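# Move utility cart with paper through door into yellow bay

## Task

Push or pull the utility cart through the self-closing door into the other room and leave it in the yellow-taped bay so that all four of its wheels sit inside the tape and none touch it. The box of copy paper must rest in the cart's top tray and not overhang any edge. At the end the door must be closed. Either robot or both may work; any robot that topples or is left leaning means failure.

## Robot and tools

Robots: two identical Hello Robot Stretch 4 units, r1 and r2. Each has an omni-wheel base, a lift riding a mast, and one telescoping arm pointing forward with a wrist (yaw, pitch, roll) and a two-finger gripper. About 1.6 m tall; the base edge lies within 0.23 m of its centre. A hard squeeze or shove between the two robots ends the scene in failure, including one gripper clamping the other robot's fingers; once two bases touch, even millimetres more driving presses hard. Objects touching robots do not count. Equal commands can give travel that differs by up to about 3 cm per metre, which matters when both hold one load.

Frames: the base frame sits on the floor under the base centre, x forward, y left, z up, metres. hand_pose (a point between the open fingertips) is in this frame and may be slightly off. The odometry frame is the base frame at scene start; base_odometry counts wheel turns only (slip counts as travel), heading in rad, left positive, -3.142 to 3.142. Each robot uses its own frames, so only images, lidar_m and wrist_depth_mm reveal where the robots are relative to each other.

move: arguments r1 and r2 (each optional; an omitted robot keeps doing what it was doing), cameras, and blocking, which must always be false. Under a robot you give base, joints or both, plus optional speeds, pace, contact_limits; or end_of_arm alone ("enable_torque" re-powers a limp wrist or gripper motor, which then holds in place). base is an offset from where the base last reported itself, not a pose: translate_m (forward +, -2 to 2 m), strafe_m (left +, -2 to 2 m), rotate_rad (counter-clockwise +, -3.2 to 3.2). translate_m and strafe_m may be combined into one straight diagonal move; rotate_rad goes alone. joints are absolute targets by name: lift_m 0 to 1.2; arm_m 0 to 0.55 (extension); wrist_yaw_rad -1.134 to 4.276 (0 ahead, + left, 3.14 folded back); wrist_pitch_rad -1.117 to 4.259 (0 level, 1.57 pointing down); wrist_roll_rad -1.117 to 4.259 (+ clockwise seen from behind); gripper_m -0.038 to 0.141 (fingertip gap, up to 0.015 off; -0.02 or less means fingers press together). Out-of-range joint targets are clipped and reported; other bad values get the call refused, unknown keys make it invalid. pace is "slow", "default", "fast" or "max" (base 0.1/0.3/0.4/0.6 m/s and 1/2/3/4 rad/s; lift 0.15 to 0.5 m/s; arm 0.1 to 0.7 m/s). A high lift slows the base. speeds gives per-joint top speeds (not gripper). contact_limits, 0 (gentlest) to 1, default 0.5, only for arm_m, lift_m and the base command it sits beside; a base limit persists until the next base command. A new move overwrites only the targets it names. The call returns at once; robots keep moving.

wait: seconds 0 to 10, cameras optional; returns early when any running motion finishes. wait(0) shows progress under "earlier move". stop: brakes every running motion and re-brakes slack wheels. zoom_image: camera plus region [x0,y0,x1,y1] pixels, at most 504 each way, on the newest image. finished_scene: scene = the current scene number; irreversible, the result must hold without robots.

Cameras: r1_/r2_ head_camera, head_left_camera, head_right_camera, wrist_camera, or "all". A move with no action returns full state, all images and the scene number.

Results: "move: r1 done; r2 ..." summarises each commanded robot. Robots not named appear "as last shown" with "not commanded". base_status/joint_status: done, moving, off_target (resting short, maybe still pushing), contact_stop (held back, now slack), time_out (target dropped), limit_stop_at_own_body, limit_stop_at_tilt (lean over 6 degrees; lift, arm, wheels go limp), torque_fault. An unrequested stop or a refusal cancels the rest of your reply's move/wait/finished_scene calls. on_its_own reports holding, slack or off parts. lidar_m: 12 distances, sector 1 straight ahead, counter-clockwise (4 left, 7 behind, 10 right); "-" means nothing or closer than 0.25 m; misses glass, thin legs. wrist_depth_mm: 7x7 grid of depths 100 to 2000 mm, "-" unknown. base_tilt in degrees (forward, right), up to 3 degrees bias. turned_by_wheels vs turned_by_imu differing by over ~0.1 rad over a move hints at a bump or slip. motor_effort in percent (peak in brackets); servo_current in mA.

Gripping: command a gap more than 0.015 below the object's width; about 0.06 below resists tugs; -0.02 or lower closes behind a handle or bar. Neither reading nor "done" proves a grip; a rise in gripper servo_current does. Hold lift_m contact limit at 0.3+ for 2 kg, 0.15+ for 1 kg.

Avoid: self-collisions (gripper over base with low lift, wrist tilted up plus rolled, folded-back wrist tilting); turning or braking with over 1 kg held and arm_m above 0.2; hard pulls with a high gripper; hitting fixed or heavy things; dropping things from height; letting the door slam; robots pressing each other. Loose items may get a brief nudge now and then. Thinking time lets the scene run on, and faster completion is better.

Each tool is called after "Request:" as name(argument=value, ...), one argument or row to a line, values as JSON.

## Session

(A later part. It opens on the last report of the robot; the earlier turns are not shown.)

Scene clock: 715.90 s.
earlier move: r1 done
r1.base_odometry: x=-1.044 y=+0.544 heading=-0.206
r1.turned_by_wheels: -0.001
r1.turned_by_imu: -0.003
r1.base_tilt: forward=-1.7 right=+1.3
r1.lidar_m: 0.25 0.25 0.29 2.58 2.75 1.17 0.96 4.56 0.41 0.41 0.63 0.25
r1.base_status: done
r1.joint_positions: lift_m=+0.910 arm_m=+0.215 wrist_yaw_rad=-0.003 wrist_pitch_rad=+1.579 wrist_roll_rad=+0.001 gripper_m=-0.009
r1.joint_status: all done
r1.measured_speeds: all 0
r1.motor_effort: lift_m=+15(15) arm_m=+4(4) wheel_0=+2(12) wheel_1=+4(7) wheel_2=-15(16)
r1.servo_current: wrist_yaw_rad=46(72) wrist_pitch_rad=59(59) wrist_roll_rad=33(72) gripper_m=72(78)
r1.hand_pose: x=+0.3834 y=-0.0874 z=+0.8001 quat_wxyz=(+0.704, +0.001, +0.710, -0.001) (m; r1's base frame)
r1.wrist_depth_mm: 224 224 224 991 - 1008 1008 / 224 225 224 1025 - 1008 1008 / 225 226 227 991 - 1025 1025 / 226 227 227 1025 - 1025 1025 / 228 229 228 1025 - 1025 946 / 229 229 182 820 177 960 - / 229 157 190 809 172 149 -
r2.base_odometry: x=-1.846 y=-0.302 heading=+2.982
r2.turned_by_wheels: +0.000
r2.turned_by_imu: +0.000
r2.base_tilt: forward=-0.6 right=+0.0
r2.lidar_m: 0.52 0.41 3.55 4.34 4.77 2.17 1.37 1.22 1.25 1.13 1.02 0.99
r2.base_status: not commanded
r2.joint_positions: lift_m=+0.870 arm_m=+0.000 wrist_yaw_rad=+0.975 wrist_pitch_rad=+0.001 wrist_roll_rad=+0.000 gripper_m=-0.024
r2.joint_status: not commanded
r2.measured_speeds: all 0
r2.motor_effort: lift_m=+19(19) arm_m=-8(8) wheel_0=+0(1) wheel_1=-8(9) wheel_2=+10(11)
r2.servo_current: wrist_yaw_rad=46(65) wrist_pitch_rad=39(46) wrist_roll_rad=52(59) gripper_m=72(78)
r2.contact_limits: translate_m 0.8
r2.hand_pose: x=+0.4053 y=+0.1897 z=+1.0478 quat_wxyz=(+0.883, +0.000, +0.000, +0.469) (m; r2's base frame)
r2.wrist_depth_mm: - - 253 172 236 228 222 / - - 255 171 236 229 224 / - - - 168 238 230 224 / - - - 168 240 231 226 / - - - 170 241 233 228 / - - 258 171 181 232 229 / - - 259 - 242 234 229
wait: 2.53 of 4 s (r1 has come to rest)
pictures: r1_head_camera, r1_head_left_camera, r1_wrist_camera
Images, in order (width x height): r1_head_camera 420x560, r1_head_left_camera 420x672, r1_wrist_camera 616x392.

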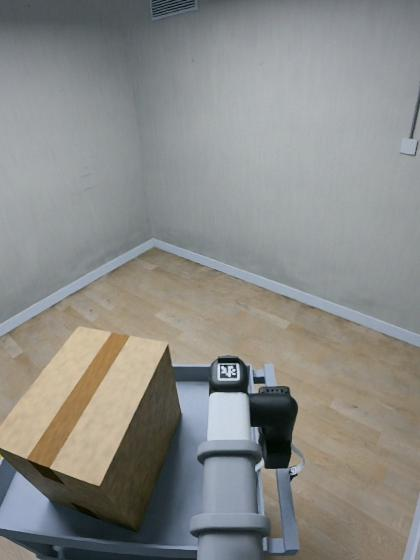

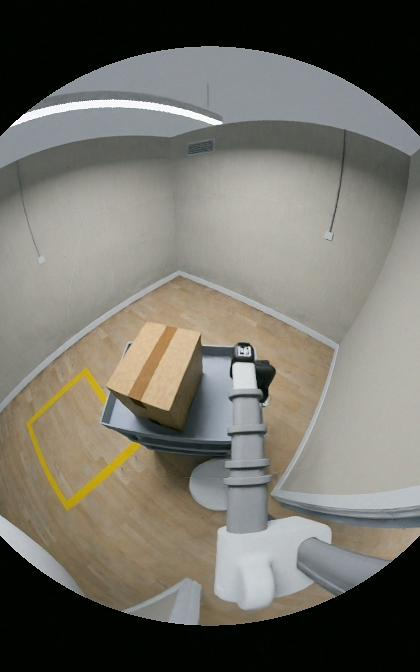

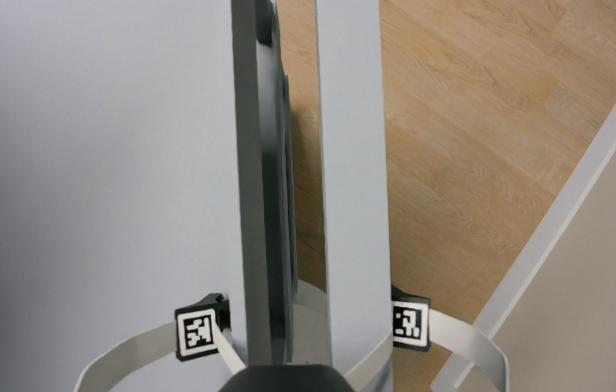

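Request:
move(
  blocking=false,
  r1={"base":{"translate_m":-0.1,"strafe_m":0.4},"pace":"slow"},
)

Request:
wait(
  seconds=6,
  cameras=["r1_head_camera","r1_wrist_camera","r1_head_left_camera"],
)

Scene clock: 726.10 s.
move: r1 moving
r1.base_odometry: x=-1.044 y=+0.557 heading=-0.208
r1.turned_by_wheels: -0.002
r1.turned_by_imu: -0.002
r1.base_tilt: forward=-1.6 right=+1.3
r1.lidar_m: 0.25 0.25 0.27 2.59 2.73 1.18 0.95 4.53 0.43 0.42 0.68 0.25
r1.base_status: translate_m moving; strafe_m moving
r1.joint_positions: lift_m=+0.910 arm_m=+0.215 wrist_yaw_rad=-0.003 wrist_pitch_rad=+1.579 wrist_roll_rad=+0.001 gripper_m=-0.009
r1.joint_status: not commanded
r1.measured_speeds: translate_m=-0.011 strafe_m=+0.049 rotate_rad=-0.005 lift_m=+0.000 arm_m=+0.000 wrist_yaw_rad=+0.000 wrist_pitch_rad=+0.000 wrist_roll_rad=+0.000
r1.motor_effort: lift_m=+15(15) arm_m=+4(4) wheel_0=-17(17) wheel_1=+5(8) wheel_2=-8(14)
r1.servo_current: wrist_yaw_rad=46(72) wrist_pitch_rad=59(59) wrist_roll_rad=52(65) gripper_m=72(78)
r1.hand_pose: x=+0.3834 y=-0.0874 z=+0.8001 quat_wxyz=(+0.704, +0.001, +0.710, -0.001) (m; r1's base frame)
r1.wrist_depth_mm: 224 225 225 1008 - 1025 1008 / 226 227 226 1025 - 1025 1008 / 227 227 228 1008 - 1042 1025 / 226 228 229 1008 - 1025 1042 / 228 229 229 1025 - 1025 946 / 229 229 182 854 176 946 - / 229 167 230 820 134 155 -
r2: as last shown
r2.base_tilt: forward=-0.7 right=+0.0
r2.lidar_m: 0.50 0.39 3.54 4.39 4.78 2.14 1.39 1.20 1.24 1.14 1.02 1.00
r2.motor_effort: lift_m=+19(19) arm_m=-8(8) wheel_0=+0(1) wheel_1=-8(9) wheel_2=+11(11)
r2.servo_current: wrist_yaw_rad=52(59) wrist_pitch_rad=46(46) wrist_roll_rad=52(52) gripper_m=78(78)
r2.contact_limits: translate_m 0.8
r2.wrist_depth_mm: - - 254 171 236 229 221 / - - 254 171 236 229 224 / - - - 168 237 231 225 / - - - 168 240 233 225 / - - - 170 240 232 227 / - - 257 171 181 233 229 / - - 259 - 242 233 229
pictures: none

Scene clock: 730.97 s.
earlier move: r1 done
r1.base_odometry: x=-1.060 y=+0.956 heading=-0.207
r1.turned_by_wheels: +0.001
r1.turned_by_imu: +0.000
r1.base_tilt: forward=-1.6 right=+1.3
r1.lidar_m: 0.25 0.30 0.57 2.28 2.43 1.92 0.88 0.90 1.35 0.80 1.06 0.25
r1.base_status: done
r1.joint_positions: lift_m=+0.910 arm_m=+0.215 wrist_yaw_rad=+0.000 wrist_pitch_rad=+1.564 wrist_roll_rad=+0.003 gripper_m=-0.009
r1.joint_status: not commanded
r1.measured_speeds: all 0
r1.motor_effort: lift_m=+15(15) arm_m=-4(4) wheel_0=-6(26) wheel_1=+1(8) wheel_2=+3(14)
r1.servo_current: wrist_yaw_rad=46(72) wrist_pitch_rad=39(59) wrist_roll_rad=46(72) gripper_m=72(78)
r1.hand_pose: x=+0.3879 y=-0.0874 z=+0.8001 quat_wxyz=(+0.710, +0.001, +0.705, -0.001) (m; r1's base frame)
r1.wrist_depth_mm: 233 233 233 233 1025 - 1008 / 232 232 234 233 1025 1025 1025 / 231 232 232 233 1025 1025 1025 / 230 232 231 1025 - 1025 1025 / 230 231 230 1008 - 1025 1008 / 229 230 180 976 - 1025 1008 / 229 158 230 798 169 1008 991
r2.base_odometry: x=-1.846 y=-0.302 heading=+2.982
r2.turned_by_wheels: +0.000
r2.turned_by_imu: +0.001
r2.base_tilt: forward=-0.6 right=+0.1
r2.lidar_m: 0.51 0.40 3.54 4.39 4.78 2.13 1.34 1.22 1.23 1.15 1.03 1.00
r2.base_status: not commanded
r2.joint_positions: lift_m=+0.870 arm_m=+0.000 wrist_yaw_rad=+0.975 wrist_pitch_rad=+0.001 wrist_roll_rad=+0.000 gripper_m=-0.024
r2.joint_status: not commanded
r2.measured_speeds: all 0
r2.motor_effort: lift_m=+19(19) arm_m=-8(8) wheel_0=+0(1) wheel_1=-8(9) wheel_2=+10(11)
r2.servo_current: wrist_yaw_rad=52(65) wrist_pitch_rad=33(46) wrist_roll_rad=52(65) gripper_m=78(78)
r2.contact_limits: translate_m 0.8
r2.hand_pose: x=+0.4053 y=+0.1897 z=+1.0478 quat_wxyz=(+0.883, +0.000, +0.000, +0.469) (m; r2's base frame)
r2.wrist_depth_mm: - - 253 171 236 229 222 / - - 254 171 236 229 224 / - - - 168 237 230 224 / - - - 168 240 231 226 / - - - 169 240 233 227 / - - 257 170 181 233 229 / - - 259 - 242 232 229
wait: 4.87 of 6 s (r1 has come to rest)
pictures: r1_head_camera, r1_head_left_camera, r1_wrist_camera
Images, in order (width x height): r1_head_camera 420x560, r1_head_left_camera 420x672, r1_wrist_camera 616x392.

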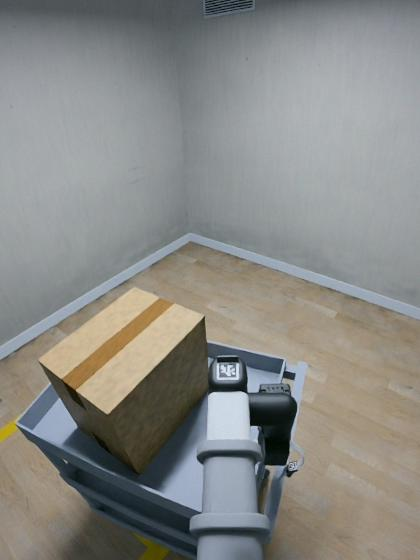

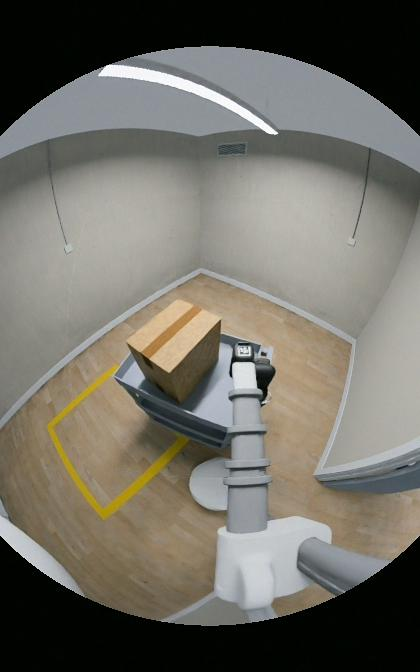

